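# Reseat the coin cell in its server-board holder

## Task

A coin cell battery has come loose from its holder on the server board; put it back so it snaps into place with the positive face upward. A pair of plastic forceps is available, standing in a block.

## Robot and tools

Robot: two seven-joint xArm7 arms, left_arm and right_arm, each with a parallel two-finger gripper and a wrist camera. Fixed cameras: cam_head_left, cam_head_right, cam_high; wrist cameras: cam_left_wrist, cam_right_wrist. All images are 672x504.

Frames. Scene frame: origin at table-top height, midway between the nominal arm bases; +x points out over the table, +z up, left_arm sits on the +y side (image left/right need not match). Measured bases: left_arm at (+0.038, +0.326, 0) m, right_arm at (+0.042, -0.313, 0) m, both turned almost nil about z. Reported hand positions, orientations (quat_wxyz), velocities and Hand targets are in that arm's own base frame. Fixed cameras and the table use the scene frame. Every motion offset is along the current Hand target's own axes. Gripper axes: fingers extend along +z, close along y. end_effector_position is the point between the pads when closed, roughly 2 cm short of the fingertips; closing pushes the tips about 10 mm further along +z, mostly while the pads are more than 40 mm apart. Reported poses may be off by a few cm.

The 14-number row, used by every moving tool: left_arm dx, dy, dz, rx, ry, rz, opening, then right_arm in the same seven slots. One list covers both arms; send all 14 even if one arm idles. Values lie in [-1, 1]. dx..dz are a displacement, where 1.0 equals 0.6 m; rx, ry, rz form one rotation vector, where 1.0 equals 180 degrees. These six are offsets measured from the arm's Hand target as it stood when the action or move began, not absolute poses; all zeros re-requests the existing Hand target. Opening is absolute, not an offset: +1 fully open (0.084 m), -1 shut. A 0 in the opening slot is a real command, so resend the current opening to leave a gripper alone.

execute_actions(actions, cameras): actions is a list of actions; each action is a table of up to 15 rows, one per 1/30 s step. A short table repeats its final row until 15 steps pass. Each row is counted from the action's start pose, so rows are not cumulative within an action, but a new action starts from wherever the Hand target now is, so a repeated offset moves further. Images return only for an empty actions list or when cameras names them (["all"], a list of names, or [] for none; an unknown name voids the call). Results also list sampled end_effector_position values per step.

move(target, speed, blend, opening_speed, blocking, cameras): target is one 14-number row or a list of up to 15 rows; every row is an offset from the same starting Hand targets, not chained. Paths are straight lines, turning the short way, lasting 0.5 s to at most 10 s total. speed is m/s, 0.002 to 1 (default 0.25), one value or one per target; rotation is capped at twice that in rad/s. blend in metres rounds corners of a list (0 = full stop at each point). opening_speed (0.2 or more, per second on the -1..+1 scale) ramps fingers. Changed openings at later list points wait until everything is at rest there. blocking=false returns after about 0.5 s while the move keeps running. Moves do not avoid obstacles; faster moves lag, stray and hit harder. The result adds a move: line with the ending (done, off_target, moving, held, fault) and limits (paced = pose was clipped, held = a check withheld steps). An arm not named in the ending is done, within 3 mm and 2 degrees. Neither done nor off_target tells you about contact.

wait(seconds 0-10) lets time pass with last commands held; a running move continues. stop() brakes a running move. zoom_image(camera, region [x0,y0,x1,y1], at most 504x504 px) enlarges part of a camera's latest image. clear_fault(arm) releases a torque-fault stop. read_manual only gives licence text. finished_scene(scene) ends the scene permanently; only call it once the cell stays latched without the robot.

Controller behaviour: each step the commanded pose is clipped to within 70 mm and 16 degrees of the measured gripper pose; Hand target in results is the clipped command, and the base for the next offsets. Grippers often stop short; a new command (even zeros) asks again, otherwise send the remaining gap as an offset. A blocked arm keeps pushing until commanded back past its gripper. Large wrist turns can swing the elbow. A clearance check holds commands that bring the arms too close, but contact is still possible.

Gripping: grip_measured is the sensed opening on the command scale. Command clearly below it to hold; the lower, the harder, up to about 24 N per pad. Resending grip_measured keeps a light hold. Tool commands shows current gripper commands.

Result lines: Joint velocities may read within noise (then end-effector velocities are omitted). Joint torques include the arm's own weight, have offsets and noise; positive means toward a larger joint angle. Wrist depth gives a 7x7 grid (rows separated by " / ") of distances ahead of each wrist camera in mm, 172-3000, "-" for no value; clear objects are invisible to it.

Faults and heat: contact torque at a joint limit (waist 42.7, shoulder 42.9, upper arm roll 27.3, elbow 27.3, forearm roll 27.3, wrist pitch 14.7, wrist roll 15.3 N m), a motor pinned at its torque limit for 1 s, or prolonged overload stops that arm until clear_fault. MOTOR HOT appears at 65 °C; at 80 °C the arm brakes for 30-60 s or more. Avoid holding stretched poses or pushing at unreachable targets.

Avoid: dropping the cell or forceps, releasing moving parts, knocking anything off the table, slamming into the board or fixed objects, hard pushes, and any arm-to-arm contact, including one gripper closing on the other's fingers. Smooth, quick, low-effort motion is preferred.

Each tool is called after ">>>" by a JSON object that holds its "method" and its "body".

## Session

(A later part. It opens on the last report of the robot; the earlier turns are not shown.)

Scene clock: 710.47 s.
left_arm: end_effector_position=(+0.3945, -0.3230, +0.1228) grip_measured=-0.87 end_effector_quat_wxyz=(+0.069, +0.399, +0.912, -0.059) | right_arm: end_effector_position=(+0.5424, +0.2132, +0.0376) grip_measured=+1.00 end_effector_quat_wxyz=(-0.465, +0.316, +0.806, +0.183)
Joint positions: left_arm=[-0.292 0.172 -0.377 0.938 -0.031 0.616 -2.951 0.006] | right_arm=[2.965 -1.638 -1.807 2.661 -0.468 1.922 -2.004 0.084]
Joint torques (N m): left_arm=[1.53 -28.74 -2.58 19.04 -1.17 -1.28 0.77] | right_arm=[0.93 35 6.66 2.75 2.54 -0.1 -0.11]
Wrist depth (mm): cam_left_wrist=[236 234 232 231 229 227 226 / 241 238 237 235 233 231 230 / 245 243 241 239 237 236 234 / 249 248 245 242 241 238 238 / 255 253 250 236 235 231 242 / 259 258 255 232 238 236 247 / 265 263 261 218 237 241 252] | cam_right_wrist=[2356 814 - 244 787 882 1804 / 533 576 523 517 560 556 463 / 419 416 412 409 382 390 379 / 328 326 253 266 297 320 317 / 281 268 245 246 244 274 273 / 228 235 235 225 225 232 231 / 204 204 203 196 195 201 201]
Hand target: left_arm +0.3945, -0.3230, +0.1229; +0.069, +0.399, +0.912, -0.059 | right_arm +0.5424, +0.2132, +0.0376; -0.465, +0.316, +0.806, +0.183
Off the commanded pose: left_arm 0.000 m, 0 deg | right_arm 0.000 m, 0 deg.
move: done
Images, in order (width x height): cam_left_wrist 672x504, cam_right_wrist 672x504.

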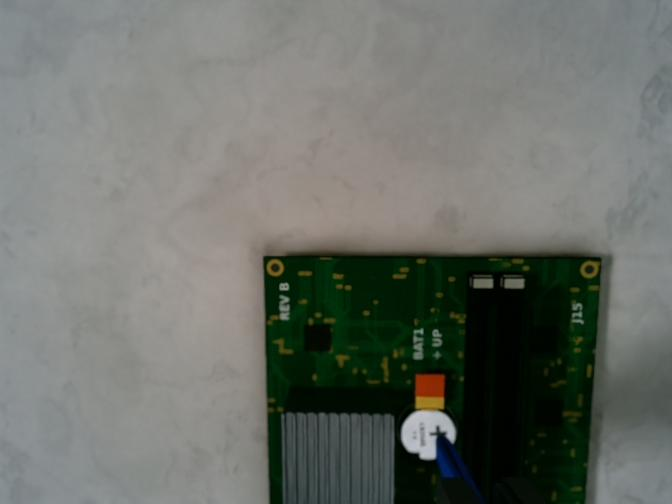

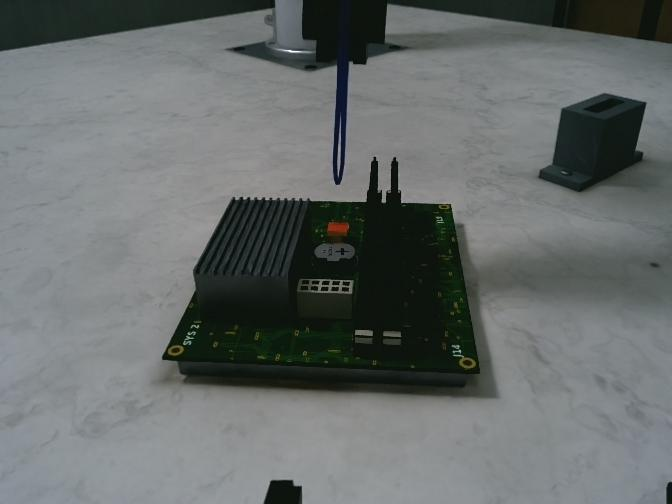

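>>> {"method": "move", "body": {"target": [[0,0,-0.05,0,0,0,-1,0,0,0,0,0,0,1],[0.12,0.32,-0.05,0,0,0,-1,0,0,0,0,0,0,1],[0.12,0.32,0.055,0,0,0,-1,0,0,0,0,0,0,1]], "speed": 0.2, "blend": [0.03,0.02,0], "cameras": ["cam_right_wrist"]}}

>>> {"method": "zoom_image", "body": {"camera": "cam_right_wrist", "region": [300, 190, 390, 280]}}

Scene clock: 715.30 s.
left_arm: end_effector_position=(+0.4903, -0.1470, +0.0681) grip_measured=-0.87 end_effector_quat_wxyz=(+0.069, +0.399, +0.912, -0.059) | right_arm: end_effector_position=(+0.5424, +0.2132, +0.0376) grip_measured=+1.00 end_effector_quat_wxyz=(-0.465, +0.316, +0.806, +0.183)
Joint positions: left_arm=[-0.051 0.305 -0.207 0.957 -0.149 0.546 -2.438 0.006] | right_arm=[2.965 -1.638 -1.807 2.661 -0.468 1.922 -2.004 0.084]
Joint torques (N m): left_arm=[-3.5 -1.06 -2.09 0.17 1.77 1.7 -0.78] | right_arm=[0.95 34.88 6.57 2.73 2.56 -0.06 -0.07]
Wrist depth (mm): cam_left_wrist=[183 182 181 179 178 177 175 / 187 185 184 182 176 180 178 / 190 189 187 - 178 183 182 / 194 193 - - 188 187 185 / 198 196 196 194 192 190 189 / 202 201 199 197 196 194 193 / 206 205 203 201 199 198 196] | cam_right_wrist=[2348 818 799 697 782 770 310 / 533 574 568 564 560 556 402 / 419 416 413 411 383 389 378 / 328 326 253 266 297 319 317 / 281 268 245 246 244 274 273 / 228 235 234 225 224 232 231 / 204 203 203 196 195 201 200]
Hand target: left_arm +0.4901, -0.1470, +0.0679; +0.069, +0.399, +0.912, -0.059 | right_arm +0.5424, +0.2132, +0.0376; -0.465, +0.316, +0.806, +0.183
Off the commanded pose: left_arm 0.000 m, 0 deg | right_arm 0.000 m, 0 deg.
move: done; blend cut to 0.015 m at target 1
Images, in order (width x height): cam_right_wrist 672x504.

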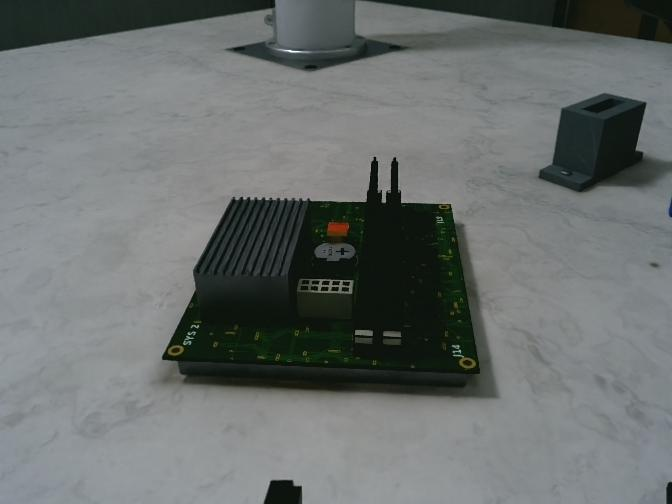

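Scaled by 5.600 from the camera's 672x504 image, which has a finer 960x720 frame.

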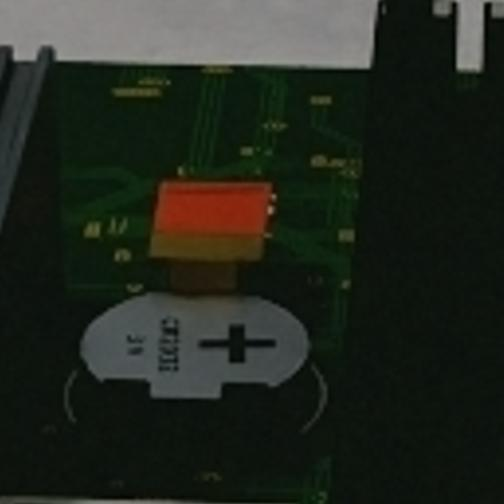

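>>> {"method": "move", "body": {"target": [0,0,-0.014,0,0,0,-1,0,0,0,0,0,0,1], "speed": 0.05}}

>>> {"method": "finished_scene", "body": {"scene": 1}}

Scene clock: 717.40 s.
left_arm: end_effector_position=(+0.4894, -0.1457, +0.0761) grip_measured=-0.87 end_effector_quat_wxyz=(+0.069, +0.399, +0.912, -0.059) | right_arm: end_effector_position=(+0.5424, +0.2132, +0.0376) grip_measured=+1.00 end_effector_quat_wxyz=(-0.465, +0.316, +0.806, +0.183)
Joint positions: left_arm=[-0.047 0.284 -0.207 0.956 -0.152 0.567 -2.436 0.006] | right_arm=[2.965 -1.638 -1.807 2.661 -0.468 1.922 -2.004 0.084]
Joint torques (N m): left_arm=[1.53 -32.11 -2.43 17.95 -0.94 -1.09 0.59] | right_arm=[1.05 34.82 6.61 2.62 2.61 -0.12 -0.12]
Wrist depth (mm): cam_left_wrist=[190 189 187 186 185 183 182 / 194 192 191 189 183 187 185 / 198 196 194 - 184 190 188 / 202 199 - - 195 194 192 / 206 204 204 202 199 197 196 / 210 208 206 204 203 201 200 / 213 212 210 208 206 205 204] | cam_right_wrist=[2389 818 802 698 786 777 765 / 534 574 572 565 560 555 402 / 419 416 412 411 383 389 378 / 328 326 252 266 297 319 316 / 281 268 245 246 244 274 273 / 228 235 234 226 225 232 231 / 204 204 203 196 195 200 200]
Hand target: left_arm +0.4894, -0.1457, +0.0761; +0.069, +0.399, +0.912, -0.059 | right_arm +0.5424, +0.2132, +0.0376; -0.465, +0.316, +0.806, +0.183
Off the commanded pose: left_arm 0.000 m, 0 deg | right_arm 0.000 m, 0 deg.
move: done

The scene is finished: the task was done.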